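# Remove the cord from a bunch of flowers

## Task

Get the cord off the flowers completely, leaving the stems unbent and the blooms uncrushed.

## Robot and tools

Robot: two arms, left_arm and right_arm. Scene frame: origin at table-top height midway between the nominal bases, +z up, +x out over the table, left_arm on the +y side (arm names do not match image sides). Calibrated bases: left_arm (+0.045, +0.310, +0.045) m, right_arm (-0.006, -0.319, +0.040) m, each yawed very slightly. A camera stand sits behind the arms. Each gripper's fingers point along its own +z and open and close along its y; end_effector_position is the spot between the pads, roughly 1 cm short of the fingertips. Joint ranges (rad): waist -2.618 to 3.054, shoulder 0.000 to 3.142, elbow 0.000 to 3.142 (straight at 2.901), wrist pitch -1.571 to 1.571, wrist yaw -1.571 to 1.571, wrist roll -2.094 to 2.094.

Row layout, used by both moving tools: 14 numbers, each in [-1, 1], always all 14 even when one arm is idle: left_arm dx, dy, dz, rx, ry, rz, opening, then right_arm in the same order. The six pose numbers are an offset, not a pose: they are measured along that arm's current Hand target axes, starting from the Hand target when the call (or action) begins. Scale: 1.0 equals 0.6 m of travel or 180 degrees; rx, ry, rz form a single rotation vector. The opening is absolute: +1 fully open (0.094 m), -1 shut. Sending 0 for an arm's opening closes it, so to leave a gripper alone repeat its present command (see Tool commands).

execute_actions: actions is a list of actions; each action is up to 15 rows, one per 1/30 s control step, and a short action keeps its last row for the remaining steps. All rows of one action are offsets from the same start pose, not chained; the next action starts from the new Hand target, so repeating an offset moves further. Optional cameras: list of names, ["all"], or []. An empty actions list returns images and full status.

move: target is one row or a list of up to 15 rows; every row counts from the Hand targets at the call's start. Each gripper travels in a straight line, rotating the short way; all paths finish together, last 0.5 s minimum and are cut at 10 s. speed: m/s, 0.002 to 2.9, default 0.25 (rotation limited to twice that in rad/s), one value or one per target. blend: metres of corner rounding per target, 0 means stop at each. opening_speed: how fast openings change, in scale units per second, at least 0.2; use it to close gently. grip_force: newtons per finger pad, 10 to 50, one value or one per arm; it persists, and low values close slowly. blocking=false returns after about 0.5 s while the move continues. The result adds a move: line (done, off_target, moving, held, fault) and limits (paced = pose clipped, held = steps withheld). Paths do not avoid obstacles or the other arm; faster moves lag, stray and strike harder. Do not route a gripper close past its own base; go around it.

wait: seconds 0 to 10; arms hold their last command, a running move continues. stop: brakes a running move (needs room). zoom_image: camera (cam_high, cam_low, cam_left_wrist, cam_right_wrist) and region [x0, y0, x1, y1] in pixels, at most 504 by 504, from that camera's newest image. finished_scene: scene (integer 1 to 2); call it only when the cord is off and things stay that way without the robot, and make no other call in the same reply.

Results: end_effector_position (m) and end_effector_quat_wxyz in the scene frame; Hand target (your last commanded pose after clipping, which the next offsets start from); Tool commands; grip_measured on the opening scale (reads up to about 2.5 mm wide when empty, narrower than a squeezed part); Joint positions (last number per arm = opening in m); Joint velocities (may be omitted when within noise); Joint torques in joint order, positive toward larger angle, first three wrapping at ±28 N m; execute_actions also lists some step positions. Printed poses can be off by a few centimetres.

Behaviour to expect: commanded orientation is clipped to within 40 degrees of the measured one each step. Friction and gravity can leave a gripper short, low or tilted, especially at long reach; small moves may go sideways or not at all. Check position and tilt after each move and correct. Waiting does not close a gap; resend zeros or the missing offset. A blocked arm keeps pushing until you command its target back past the gripper. Fingers squeeze about 50 to 64 N per pad once past roughly 20 N, so close slowly with low grip_force on stems, blooms or cord.

Avoid: gripper-to-gripper or arm-to-arm contact (the clearance check will not stop it and it can fail the task), hard hits on fixed objects, dropping or releasing moving parts, letting anything leave the table, and strain on the wrist-camera cables (their contact counts as the arm's). Motor heat from holding loads, stretching or pushing: MOTOR HOT at 75 °C, at 90 °C the arm folds and idles, at 100 °C it falls.

Cameras: cam_high, cam_low, cam_left_wrist, cam_right_wrist, all 672x504; calibrations are given, fixed cameras may be slightly shifted, and wrist images can lag arm motion.

Each tool is called after "Emit:" as name(argument=value, ...) on one line, values as JSON.

## Session

Emit:
execute_actions(actions=[])

Scene clock: 0.00 s.
left_arm: end_effector_position=(+0.4296, +0.3002, +0.1167) grip_measured=+1.000 end_effector_quat_wxyz=(+0.547, +0.005, +0.837, +0.008) | right_arm: end_effector_position=(+0.3940, -0.3607, +0.1270) grip_measured=+1.000 end_effector_quat_wxyz=(+0.551, +0.071, +0.831, +0.004)
Joint positions: left_arm=[-0.033 1.541 0.345 0.782 -0.052 -0.003 0.094] | right_arm=[-0.077 1.539 0.43 0.707 -0.04 0.075 0.094]
Joint velocities: within noise
Joint torques (N m): no reading
Heat: left arm: 45 °C; right arm: 47 °C.
Hand target: left_arm +0.4344, +0.3000, +0.1272; +0.560, +0.004, +0.828, +0.007 | right_arm +0.3983, -0.3612, +0.1373; +0.564, +0.070, +0.823, +0.003
Tool commands: left_gripper/opening=+1.0 right_gripper/opening=+1.0
camera_calibration:
cam_left_wrist: T_world_to_cam=[[-0.00201389, -0.999983, 0.00547309, 0.297372], [-0.751, -0.00210149, -0.660299, 0.43622], [0.6603, -0.00544006, -0.750983, -0.112349], [0, 0, 0, 1]] pos_world=[0.402384, 0.297672, 0.202036]
cam_right_wrist: T_world_to_cam=[[-0.126819, -0.9895, -0.0693305, -0.302266], [-0.72652, 0.140246, -0.672681, 0.461879], [0.675341, -0.0349384, -0.736678, -0.0935771], [0, 0, 0, 1]] pos_world=[0.360428, -0.367138, 0.220805]

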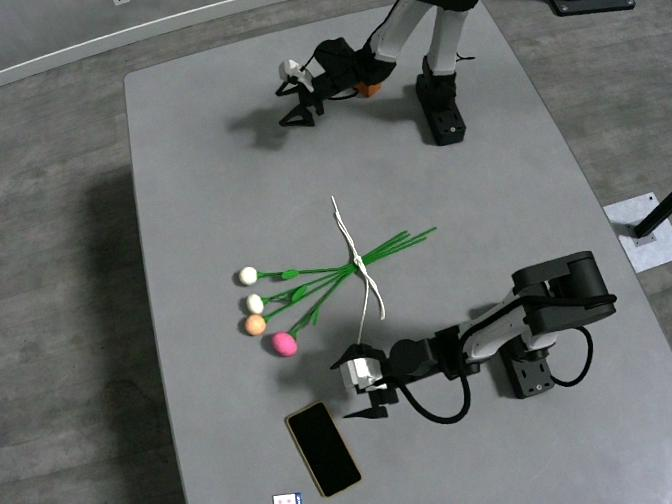

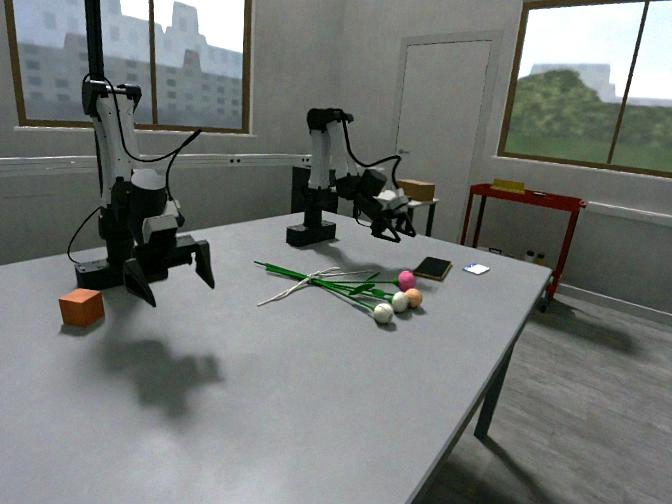

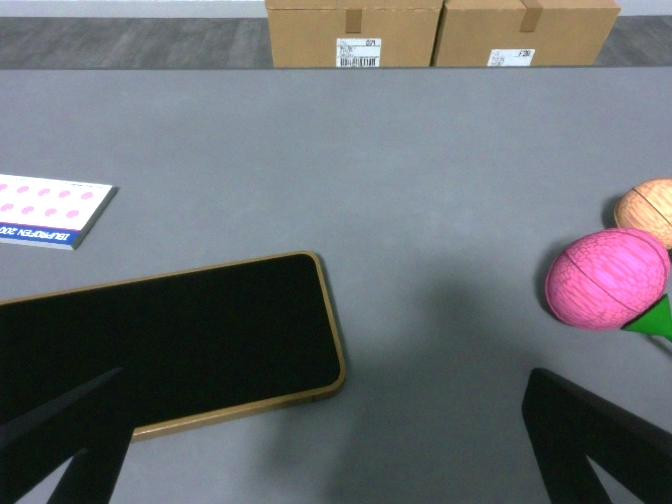

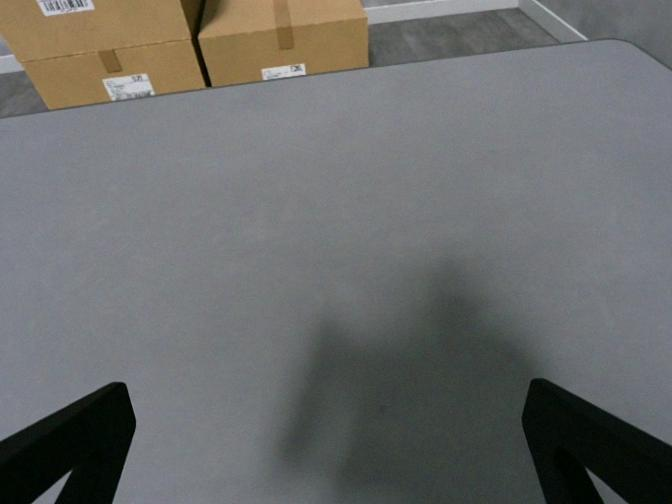

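Emit:
zoom_image(camera="cam_high", region=[230, 180, 450, 360])

Emit:
zoom_image(camera="cam_high", region=[325, 220, 405, 300])

Emit:
zoom_image(camera="cam_low", region=[250, 250, 380, 320])

Scaled by 2.291 from the camera's 672x504 image, which has a finer 960x720 frame.

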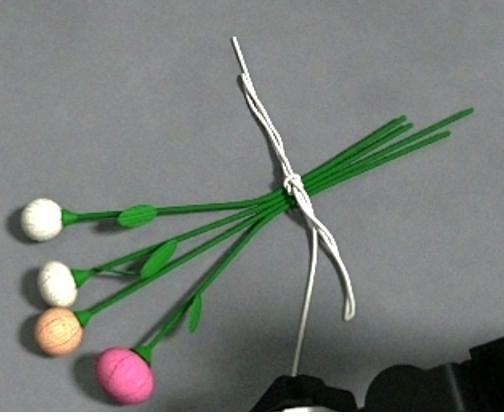

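Scaled by 6.300 from the camera's 672x504 image, which has a finer 960x720 frame.

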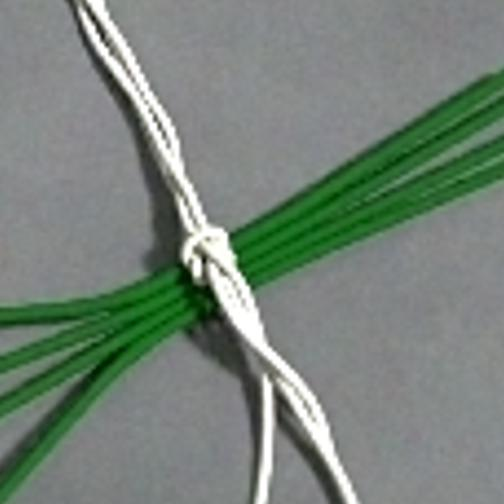

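Scaled by 3.877 from the camera's 672x504 image, which has a finer 960x720 frame.

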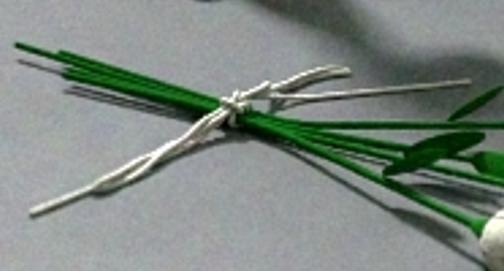

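Emit:
move(target=[0.009,-0.091,-0.129,0.347,0.255,0.507,0.0,0.103,0.332,-0.155,-0.301,0.304,-0.479,0.0], speed=0.4, cameras=["all"])

Scene clock: 52.47 s.
left_arm: end_effector_position=(+0.3541, +0.2450, +0.1451) grip_measured=+0.002 end_effector_quat_wxyz=(+0.000, +0.794, +0.608, -0.009) | right_arm: end_effector_position=(+0.3069, -0.1518, +0.1247) grip_measured=+0.002 end_effector_quat_wxyz=(+0.005, +0.702, -0.712, -0.006)
Joint positions: left_arm=[-0.184 1.752 1.412 -1.242 0.013 1.635 0.047] | right_arm=[0.53 1.909 1.551 -1.226 -0.009 -1.071 0.047]
Joint torques (N m): left_arm=[-0.23 -5.41 8.25 0.15 0.03 0.26] | right_arm=[0.29 -9.94 7.09 0.24 -0.05 -0.15]
Heat: left arm: 48 °C; right arm: 49 °C.
Hand target: left_arm +0.3606, +0.2449, +0.1501; +0.000, +0.798, +0.602, +0.001 | right_arm +0.3122, -0.1499, +0.1305; -0.001, +0.707, -0.707, +0.000
Off the commanded pose: left_arm 0.008 m, 1 deg | right_arm 0.008 m, 1 deg.
move: done
camera_calibration:
cam_left_wrist: T_world_to_cam=[[-0.970321, 0.240634, 0.0239228, 0.278022], [0.229089, 0.883051, 0.40956, -0.320881], [0.0774288, 0.402885, -0.91197, 0.0882483], [0, 0, 0, 1]] pos_world=[0.336448, 0.180899, 0.205249]
cam_right_wrist: T_world_to_cam=[[0.999973, -0.00678802, 0.0027069, -0.312283], [-0.00730082, -0.91173, 0.410724, -0.147694], [-0.000320041, -0.410733, -0.911756, 0.143008], [0, 0, 0, 1]] pos_world=[0.311242, -0.0780385, 0.191895]

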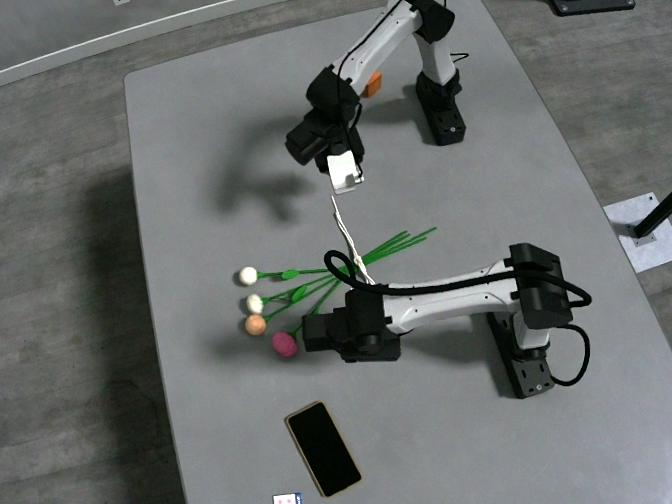

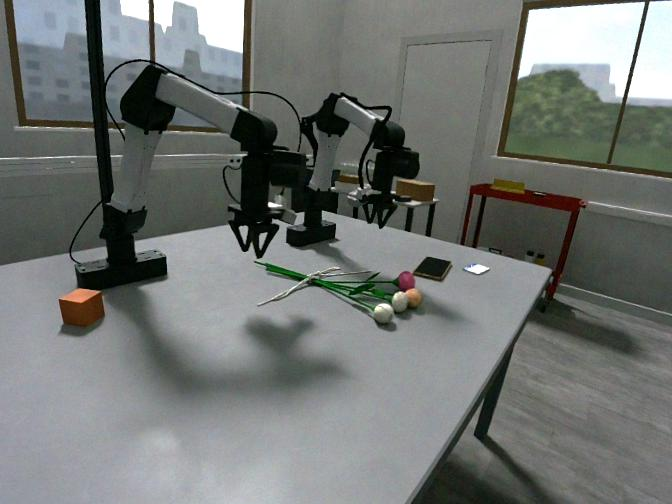

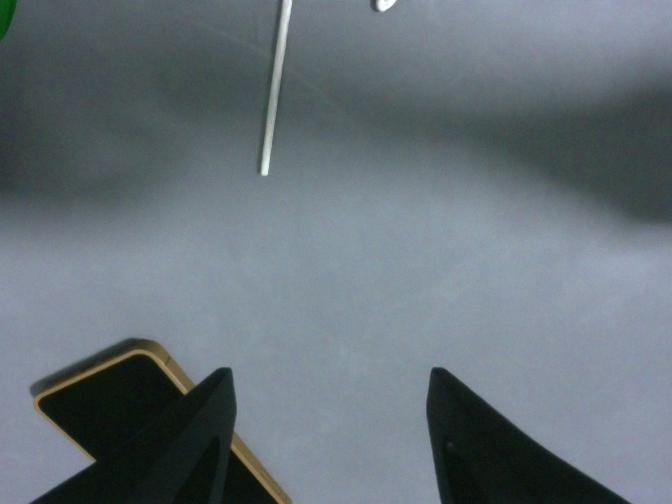

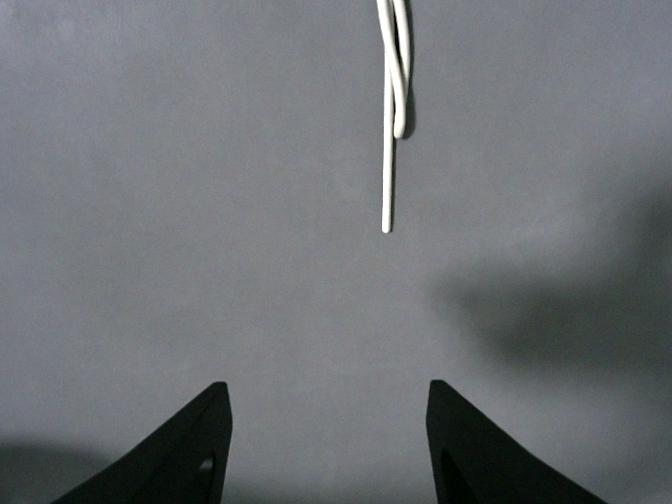

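Emit:
move(target=[-0.054,0.047,0.208,0,0,0.05,0.0,-0.02,-0.05,0.174,0,0,0,0.0], cameras=["all"])

Scene clock: 76.50 s.
left_arm: end_effector_position=(+0.3758, +0.2059, +0.0259) grip_measured=+0.002 end_effector_quat_wxyz=(+0.000, +0.839, +0.543, -0.007) | right_arm: end_effector_position=(+0.3373, -0.1361, +0.0249) grip_measured=+0.002 end_effector_quat_wxyz=(+0.006, +0.705, -0.709, -0.006)
Joint positions: left_arm=[-0.284 2 1.242 -0.823 0.011 1.694 0.047] | right_arm=[0.53 2.141 1.482 -0.928 -0.008 -1.079 0.047]
Joint torques (N m): left_arm=[-0.1 -7.15 4.85 0.34 0.07 0.21] | right_arm=[-0.46 -12.44 4.52 0.5 -0.06 -0.16]
Heat: left arm: 51 °C; right arm: 50 °C.
Hand target: left_arm +0.3789, +0.2061, +0.0253; +0.000, +0.843, +0.538, +0.001 | right_arm +0.3425, -0.1378, +0.0263; -0.001, +0.707, -0.707, +0.000
Off the commanded pose: left_arm 0.003 m, 1 deg | right_arm 0.005 m, 1 deg.
move: done
camera_calibration:
cam_left_wrist: T_world_to_cam=[[-0.920312, 0.390617, 0.0210885, 0.26172], [0.364099, 0.83563, 0.411283, -0.283598], [0.143032, 0.386187, -0.911264, -0.0276198], [0, 0, 0, 1]] pos_world=[0.348073, 0.145417, 0.085951]
cam_right_wrist: T_world_to_cam=[[0.999997, 0.00200659, 0.00101634, -0.3411], [0.00140765, -0.910713, 0.413037, -0.0950528], [0.00175439, -0.413035, -0.910714, 0.057518], [0, 0, 0, 1]] pos_world=[0.341133, -0.0621244, 0.0919895]

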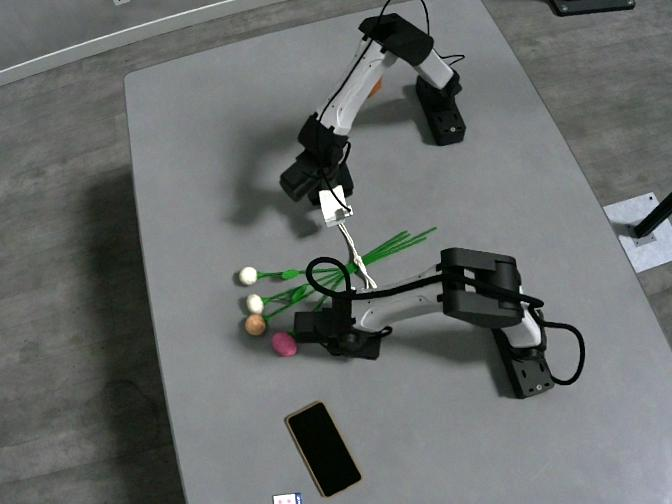

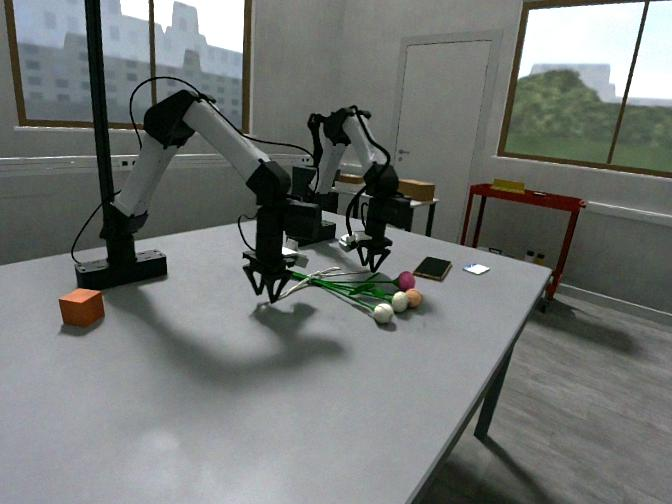

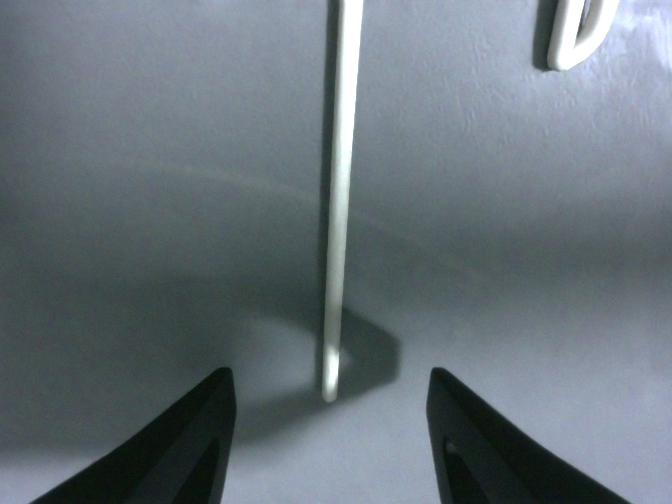

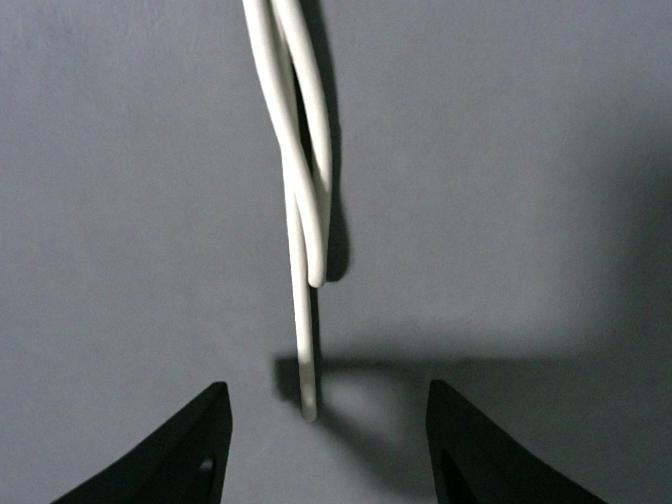

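Emit:
move(target=[[0,0,0.0233,0,0,0,0.0,0,0.007,0.0225,0,0,0,0.0],[0,0,0.0233,0,0,0,-1,0,0.007,0.0225,0,0,0,-1]], speed=0.08, opening_speed=1.2, cameras=["cam_left_wrist","cam_right_wrist"])

Scene clock: 86.67 s.
left_arm: end_effector_position=(+0.3807, +0.2045, +0.0179) grip_measured=-0.957 end_effector_quat_wxyz=(+0.008, +0.840, +0.543, +0.000) | right_arm: end_effector_position=(+0.3367, -0.1364, +0.0158) grip_measured=-0.994 end_effector_quat_wxyz=(-0.001, +0.705, -0.709, -0.004)
Joint positions: left_arm=[-0.284 2.015 1.228 -0.772 0.01 1.695 0.002] | right_arm=[0.53 2.141 1.443 -0.874 -0.008 -1.079 0]
Joint torques (N m): left_arm=[-0.1 -6.28 4.14 0.38 0.07 0.21] | right_arm=[-0.03 -11.47 4.12 0.52 -0.07 -0.1]
Heat: left arm: 50 °C; right arm: 52 °C.
Hand target: left_arm +0.3790, +0.2061, +0.0114; +0.000, +0.843, +0.538, +0.001 | right_arm +0.3381, -0.1378, +0.0127; -0.001, +0.707, -0.707, +0.000
Off the commanded pose: left_arm 0.007 m, 1 deg | right_arm 0.004 m, 1 deg.
move: done
camera_calibration:
cam_left_wrist: T_world_to_cam=[[-0.920233, 0.39137, -0.000187149, 0.267168], [0.356228, 0.837803, 0.413749, -0.278325], [0.162086, 0.380679, -0.910391, -0.0411582], [0, 0, 0, 1]] pos_world=[0.351675, 0.144288, 0.0777367]
cam_right_wrist: T_world_to_cam=[[0.999907, 0.00201806, 0.0135186, -0.340681], [-0.00365924, -0.913416, 0.40701, -0.0901925], [0.0131695, -0.407022, -0.913323, 0.0460929], [0, 0, 0, 1]] pos_world=[0.339712, -0.0629349, 0.0834125]
Images, in order (width x height): cam_left_wrist 672x504, cam_right_wrist 672x504.

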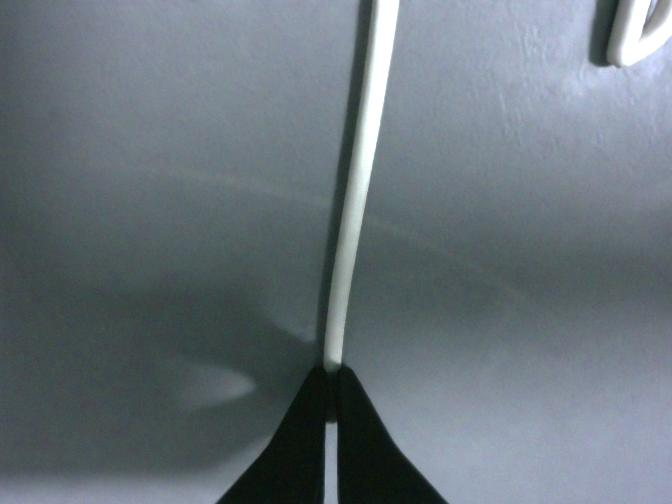

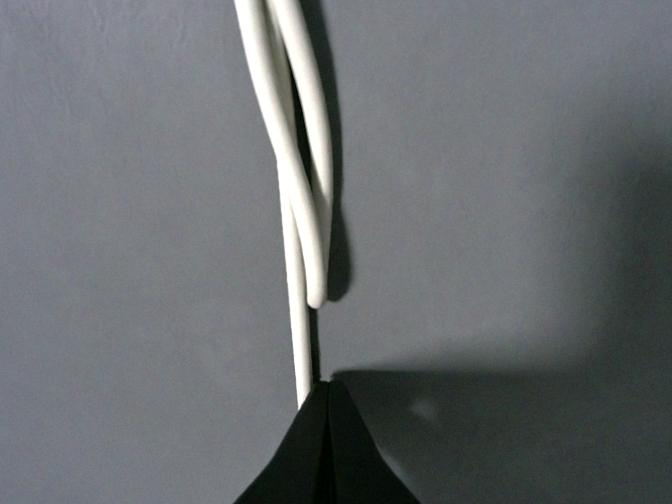

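Emit:
move(target=[[0,0,0.0,0,0,0,-1,0,0.0,0.0,0,0,0,-0.4],[0,0,0,0,0,0,-1,0,0.018,0.013,0,0,0,-0.4],[0,0,0,0,0,0,-1,0,0.018,0.013,0,0,0,-1]], speed=0.08, opening_speed=1.2, cameras=["cam_left_wrist","cam_right_wrist"])

Scene clock: 98.13 s.
left_arm: end_effector_position=(+0.3807, +0.2045, +0.0179) grip_measured=-0.957 end_effector_quat_wxyz=(+0.008, +0.840, +0.543, +0.000) | right_arm: end_effector_position=(+0.3337, -0.1368, +0.0102) grip_measured=-0.958 end_effector_quat_wxyz=(-0.008, +0.706, -0.708, +0.000)
Joint positions: left_arm=[-0.284 2.015 1.228 -0.772 0.01 1.695 0.002] | right_arm=[0.534 2.128 1.397 -0.825 -0.004 -1.079 0.002]
Joint torques (N m): left_arm=[-0.12 -6.28 4.16 0.37 0.08 0.21] | right_arm=[0.72 -11.75 2.66 0.54 -0.1 0.07]
Heat: left arm: 49 °C; right arm: 53 °C.
Hand target: left_arm +0.3790, +0.2061, +0.0114; +0.000, +0.843, +0.538, +0.001 | right_arm +0.3274, -0.1377, +0.0049; -0.001, +0.707, -0.707, +0.000
Off the commanded pose: left_arm 0.007 m, 1 deg | right_arm 0.008 m, 1 deg.
move: done
camera_calibration:
cam_left_wrist: T_world_to_cam=[[-0.920233, 0.39137, -0.000187149, 0.267168], [0.356228, 0.837803, 0.413749, -0.278325], [0.162086, 0.380679, -0.910391, -0.0411582], [0, 0, 0, 1]] pos_world=[0.351675, 0.144288, 0.0777367]
cam_right_wrist: T_world_to_cam=[[0.999548, 0.00648913, 0.0293507, -0.337107], [-0.0059129, -0.914898, 0.403641, -0.0876438], [0.0294722, -0.403632, -0.914447, 0.0358292], [0, 0, 0, 1]] pos_world=[0.335381, -0.0635358, 0.0780348]
Images, in order (width x height): cam_left_wrist 672x504, cam_right_wrist 672x504.

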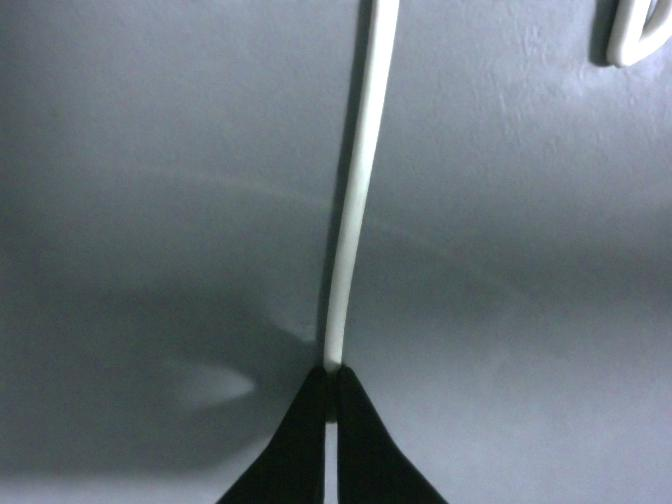

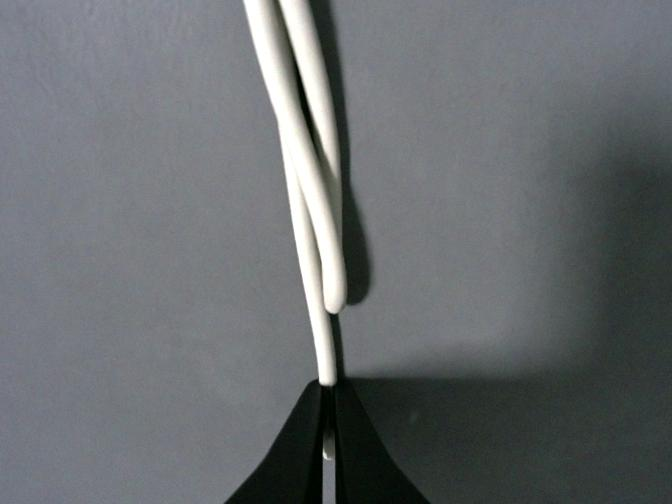

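Emit:
move(target=[0.18,-0.025,-0.01,0,0,0,-1,0.18,0.0,-0.015,0,0,0,-1], speed=0.06, cameras=["all"])

Emit:
zoom_image(camera="cam_high", region=[230, 180, 450, 360])

Scene clock: 115.50 s.
left_arm: end_effector_position=(+0.4059, +0.3069, +0.0181) grip_measured=-0.957 end_effector_quat_wxyz=(+0.003, +0.841, +0.540, -0.002) | right_arm: end_effector_position=(+0.3274, -0.2409, +0.0104) grip_measured=-0.958 end_effector_quat_wxyz=(+0.001, +0.705, -0.709, -0.008)
Joint positions: left_arm=[0.011 2.053 1.288 -0.805 0.008 1.996 0.002] | right_arm=[0.267 2.008 1.208 -0.782 -0.013 -1.342 0.002]
Joint torques (N m): left_arm=[0.64 -6.39 6.8 0.17 0.09 0.24] | right_arm=[-0.49 -12.45 3.14 0.41 -0.03 -0.15]
Heat: left arm: 49 °C; right arm: 54 °C.
Hand target: left_arm +0.4109, +0.3104, +0.0175; +0.000, +0.843, +0.538, +0.001 | right_arm +0.3274, -0.2457, +0.0137; -0.001, +0.707, -0.707, +0.000
Off the commanded pose: left_arm 0.006 m, 1 deg | right_arm 0.006 m, 1 deg.
move: done
camera_calibration:
cam_left_wrist: T_world_to_cam=[[-0.917477, 0.397687, 0.00896429, 0.247121], [0.365124, 0.832982, 0.415723, -0.375302], [0.157861, 0.384689, -0.909447, -0.0836265], [0, 0, 0, 1]] pos_world=[0.376961, 0.246514, 0.0777526]
cam_right_wrist: T_world_to_cam=[[0.999987, 0.00228132, 0.00463192, -0.331002], [0.000217269, -0.914892, 0.403698, -0.185017], [0.00515867, -0.403692, -0.914881, 0.00216783], [0, 0, 0, 1]] pos_world=[0.331026, -0.16764, 0.0782075]

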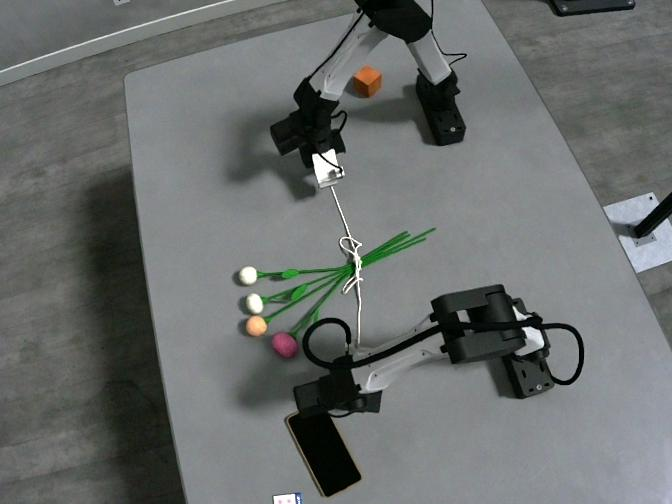

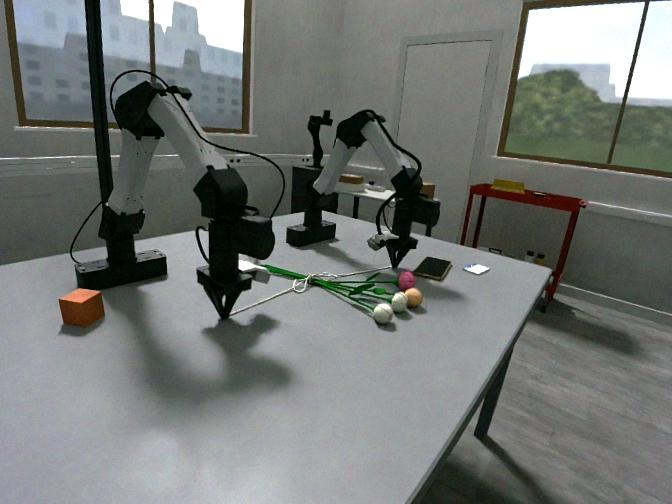

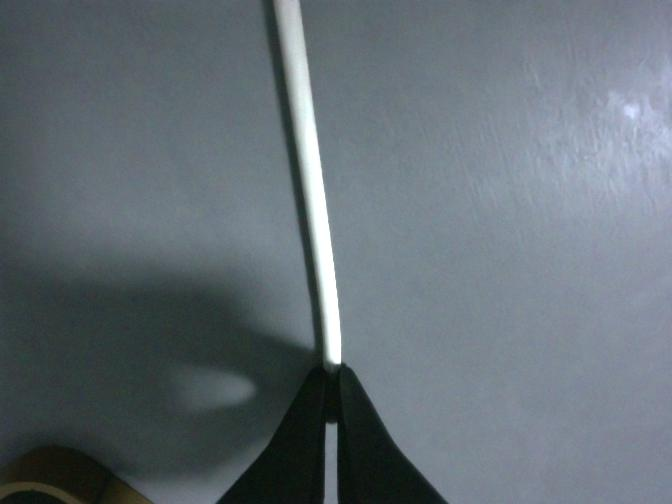

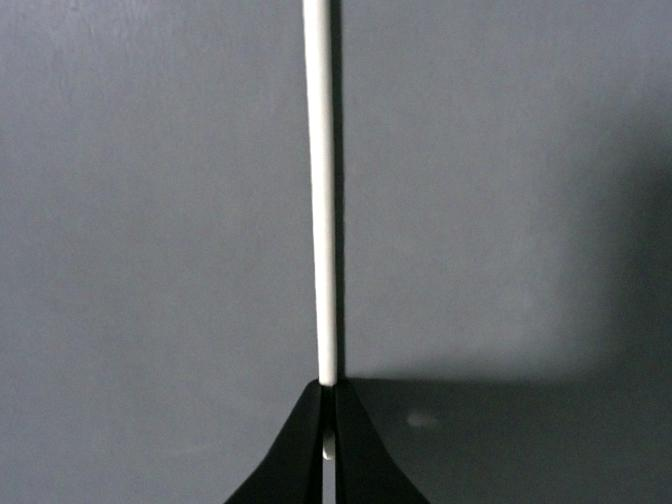

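Scaled by 2.291 from the camera's 672x504 image, which has a finer 960x720 frame.

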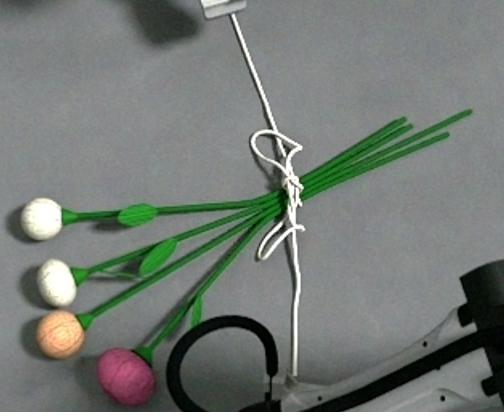

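Emit:
move(target=[[0.05,-0.02,-0.05,0,0,0,-1,0.06,0.0,-0.01,0,0,0,-1],[0.15,-0.025,-0.07,0,0,0,-1,0.14,0.0,-0.02,0,0,0,-1]], speed=0.06, blend=0.02, cameras=["cam_high","cam_low"])

Emit:
zoom_image(camera="cam_high", region=[230, 180, 450, 360])

Emit:
zoom_image(camera="cam_low", region=[250, 240, 400, 330])

Scene clock: 125.23 s.
left_arm: end_effector_position=(+0.4292, +0.3931, +0.0560) grip_measured=-0.957 end_effector_quat_wxyz=(-0.017, +0.811, +0.584, +0.003) | right_arm: end_effector_position=(+0.3253, -0.3269, +0.0142) grip_measured=-0.958 end_effector_quat_wxyz=(+0.006, +0.704, -0.710, -0.011)
Joint positions: left_arm=[0.214 2.113 1.547 -1.013 -0.034 2.092 0.002] | right_arm=[0.016 1.975 1.176 -0.796 -0.008 -1.591 0.002]
Joint torques (N m): left_arm=[0.44 -7.62 7.92 0.06 -0.02 0.22] | right_arm=[-0.25 -13.75 4.14 0.18 -0.08 -0.14]
Heat: left arm: 50 °C; right arm: 54 °C.
Hand target: left_arm +0.4352, +0.3982, +0.0595; +0.000, +0.843, +0.538, +0.001 | right_arm +0.3274, -0.3298, +0.0256; -0.001, +0.707, -0.707, +0.000
Off the commanded pose: left_arm 0.009 m, 7 deg | right_arm 0.012 m, 2 deg.
joint sent to its limit (left arm) — joint 6 (wrist roll), upper limit. The joint targets are off in orientation, not in position.
move: off_target (left_arm, right_arm)
Images, in order (width x height): cam_high 672x504, cam_low 672x504.

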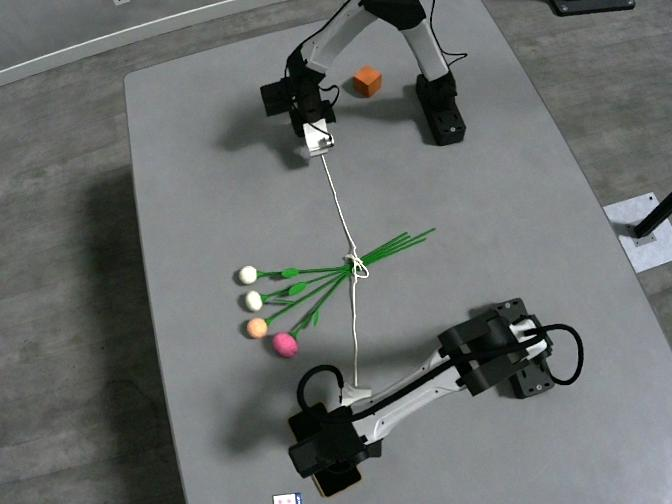

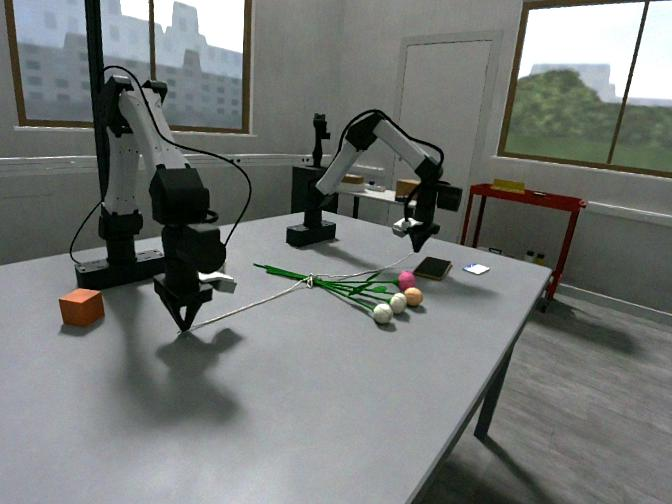

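Scaled by 2.291 from the camera's 672x504 image, which has a finer 960x720 frame.

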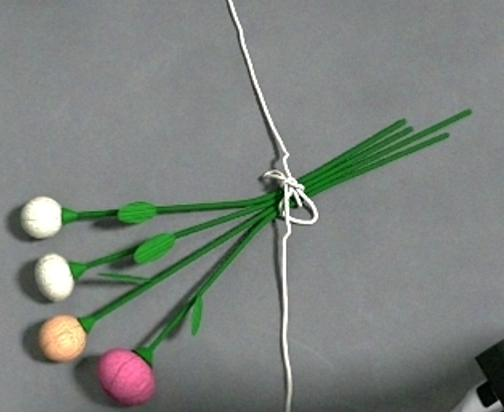

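Scaled by 3.360 from the camera's 672x504 image, which has a finer 960x720 frame.

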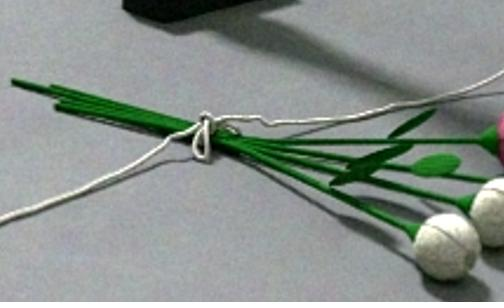

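Emit:
move(target=[0.07,0.0,0.0,0,0,-0.09,-1,0.07,0.0,0.0,0,0,0,-1], speed=0.05, cameras=["cam_high","cam_low"])

Emit:
zoom_image(camera="cam_high", region=[310, 210, 410, 310])

Emit:
zoom_image(camera="cam_low", region=[250, 240, 400, 330])

Scene clock: 135.77 s.
left_arm: end_effector_position=(+0.4465, +0.4349, +0.0564) grip_measured=-0.957 end_effector_quat_wxyz=(-0.010, +0.762, +0.647, -0.001) | right_arm: end_effector_position=(+0.3204, -0.3672, +0.0142) grip_measured=-0.958 end_effector_quat_wxyz=(+0.006, +0.704, -0.710, -0.014)
Joint positions: left_arm=[0.31 2.218 1.718 -1.08 -0.017 2.029 0.002] | right_arm=[-0.107 1.975 1.176 -0.802 -0.008 -1.715 0.002]
Joint torques (N m): left_arm=[0.57 -8.36 8.06 0.12 0.31 0.1] | right_arm=[-0.43 -12.51 5.59 0.15 -0.09 -0.16]
Heat: left arm: 51 °C; right arm: 54 °C.
Hand target: left_arm +0.4529, +0.4363, +0.0596; +0.000, +0.759, +0.651, +0.001 | right_arm +0.3274, -0.3718, +0.0256; -0.001, +0.707, -0.707, +0.000
Off the commanded pose: left_arm 0.007 m, 1 deg | right_arm 0.014 m, 2 deg.
move: off_target (right_arm)
Images, in order (width x height): cam_high 672x504, cam_low 672x504.

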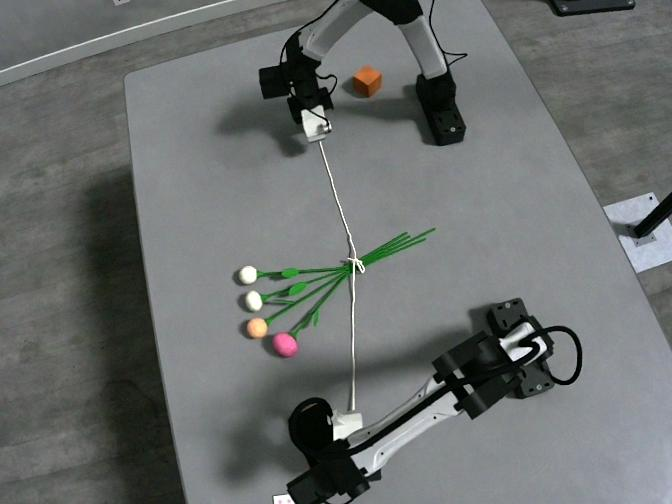

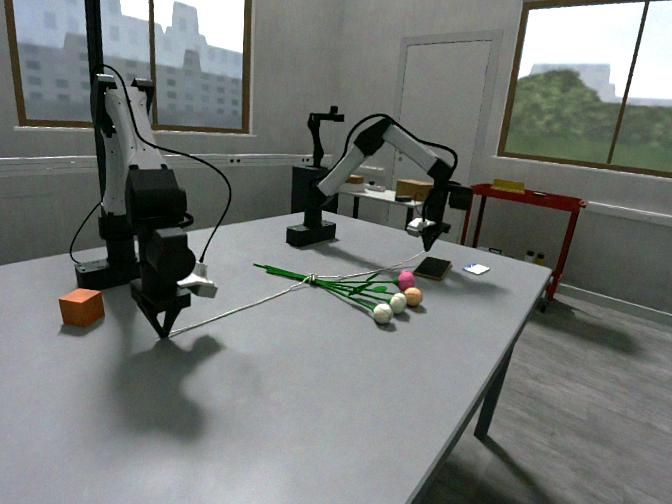

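Scaled by 5.040 from the camera's 672x504 image, which has a finer 960x720 frame.

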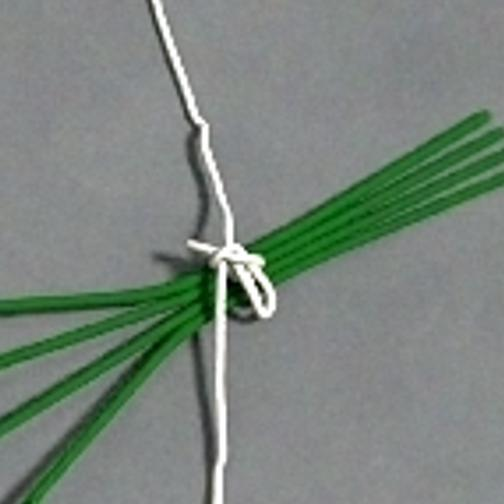

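Scaled by 3.360 from the camera's 672x504 image, which has a finer 960x720 frame.

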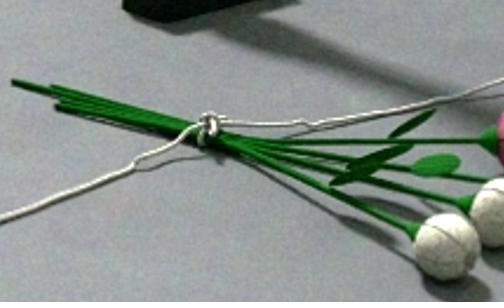

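Emit:
move(target=[0.06,0.0,0.0,0,0,0,-1,0.06,0.0,0.0,0,0,0,-1], speed=0.05, cameras=["cam_high","cam_low"])

Emit:
zoom_image(camera="cam_high", region=[310, 210, 410, 310])

Emit:
zoom_image(camera="cam_low", region=[270, 250, 370, 310])

Scene clock: 144.67 s.
left_arm: end_effector_position=(+0.4525, +0.4708, +0.0567) grip_measured=-0.957 end_effector_quat_wxyz=(-0.009, +0.756, +0.654, -0.001) | right_arm: end_effector_position=(+0.3211, -0.4035, +0.0203) grip_measured=-0.958 end_effector_quat_wxyz=(+0.000, +0.704, -0.710, -0.007)
Joint positions: left_arm=[0.386 2.288 1.837 -1.128 -0.015 2.086 0.002] | right_arm=[-0.212 1.975 1.205 -0.814 -0.007 -1.818 0.002]
Joint torques (N m): left_arm=[0.46 -8.73 8.13 0.19 0.31 0.25] | right_arm=[-0.24 -10.13 6.19 0.18 -0.08 -0.17]
Heat: left arm: 51 °C; right arm: 54 °C.
Hand target: left_arm +0.4585, +0.4720, +0.0596; +0.000, +0.759, +0.651, +0.001 | right_arm +0.3273, -0.4078, +0.0255; -0.001, +0.707, -0.707, +0.000
Off the commanded pose: left_arm 0.007 m, 1 deg | right_arm 0.009 m, 1 deg.
move: done
Images, in order (width x height): cam_high 672x504, cam_low 672x504.

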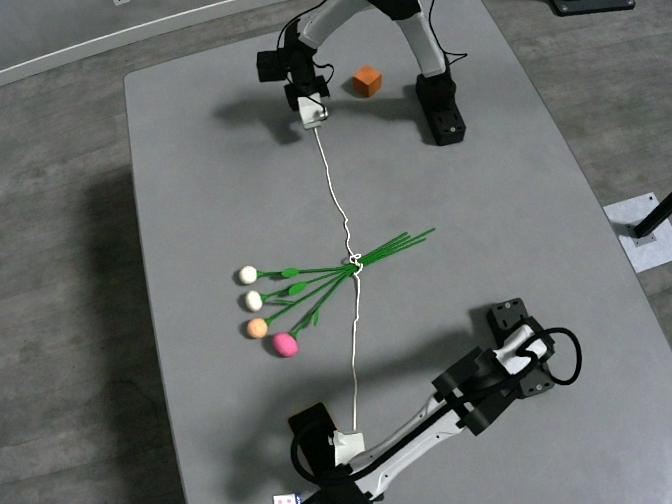

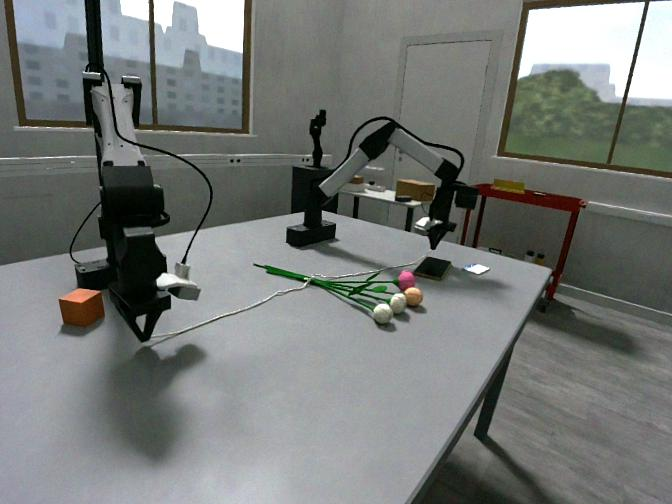

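Scaled by 5.040 from the camera's 672x504 image, which has a finer 960x720 frame.

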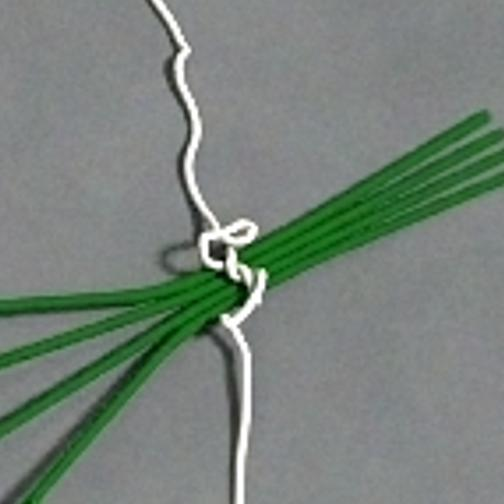

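Scaled by 5.040 from the camera's 672x504 image, which has a finer 960x720 frame.

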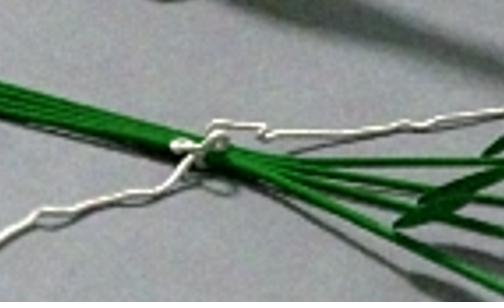

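Emit:
move(target=[[-0.01,0.0,0.035,0,0,0,-1,0,0.0,0.0,0,0,0,-1],[-0.01,0.0,0.035,0,0,0,-0.3,0,0.0,0.0,0,0,0,-1],[-0.01,0,-0.12,0,0,0,-0.3,0,0,0,0,0,0,-1],[-0.01,0,-0.12,0,0,0,-0.3,0.15,0,0,0,0,0.1,-1]], speed=[0.08,0.1,0.1,0.05], cameras=["cam_high","cam_low"])

Emit:
zoom_image(camera="cam_high", region=[230, 180, 450, 360])

Emit:
zoom_image(camera="cam_low", region=[270, 250, 370, 310])

Scene clock: 173.73 s.
left_arm: end_effector_position=(+0.4486, +0.4693, +0.1072) grip_measured=-0.302 end_effector_quat_wxyz=(-0.017, +0.756, +0.654, -0.025) | right_arm: end_effector_position=(+0.3225, -0.4912, +0.0210) grip_measured=-0.958 end_effector_quat_wxyz=(+0.000, -0.595, +0.804, +0.007)
Joint positions: left_arm=[0.386 2.302 2.06 -1.388 -0.015 2.086 0.033] | right_arm=[-0.442 2.084 1.374 -0.874 -0.007 -1.761 0.002]
Joint torques (N m): left_arm=[-0.64 -12.78 7.98 0.02 0.31 0.11] | right_arm=[-0.47 -10.89 6.46 0.2 -0.09 0.14]
Heat: left arm: 57 °C; right arm: 52 °C.
Hand target: left_arm +0.4573, +0.4659, +0.1315; +0.000, +0.759, +0.651, +0.000 | right_arm +0.3273, -0.4978, +0.0254; +0.001, -0.588, +0.809, +0.000
Off the commanded pose: left_arm 0.026 m, 4 deg | right_arm 0.009 m, 1 deg.
move: off_target (left_arm)
Images, in order (width x height): cam_high 672x504, cam_low 672x504.

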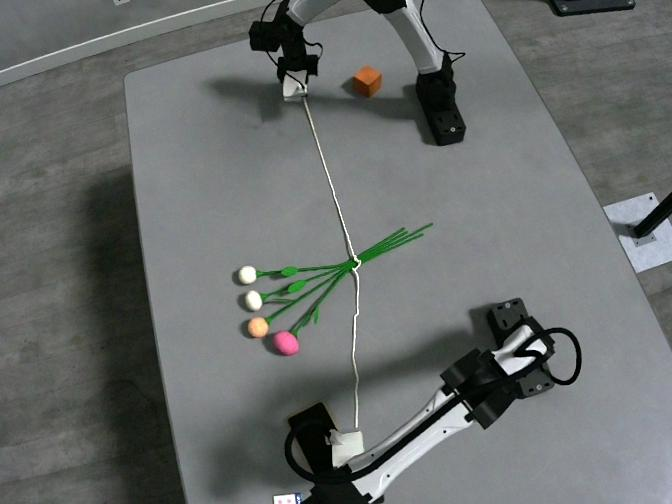

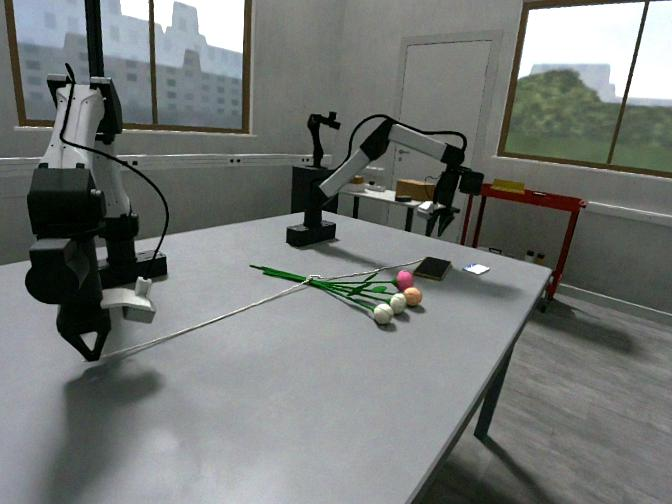

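Scaled by 2.291 from the camera's 672x504 image, which has a finer 960x720 frame.

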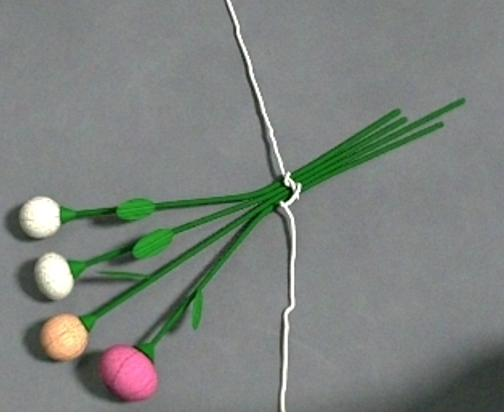

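Scaled by 5.040 from the camera's 672x504 image, which has a finer 960x720 frame.

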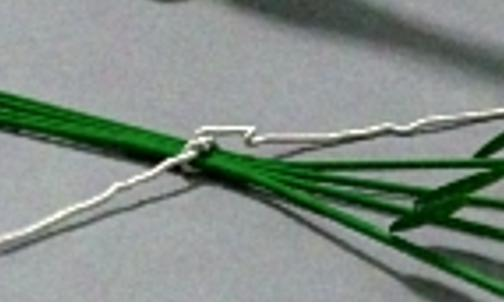

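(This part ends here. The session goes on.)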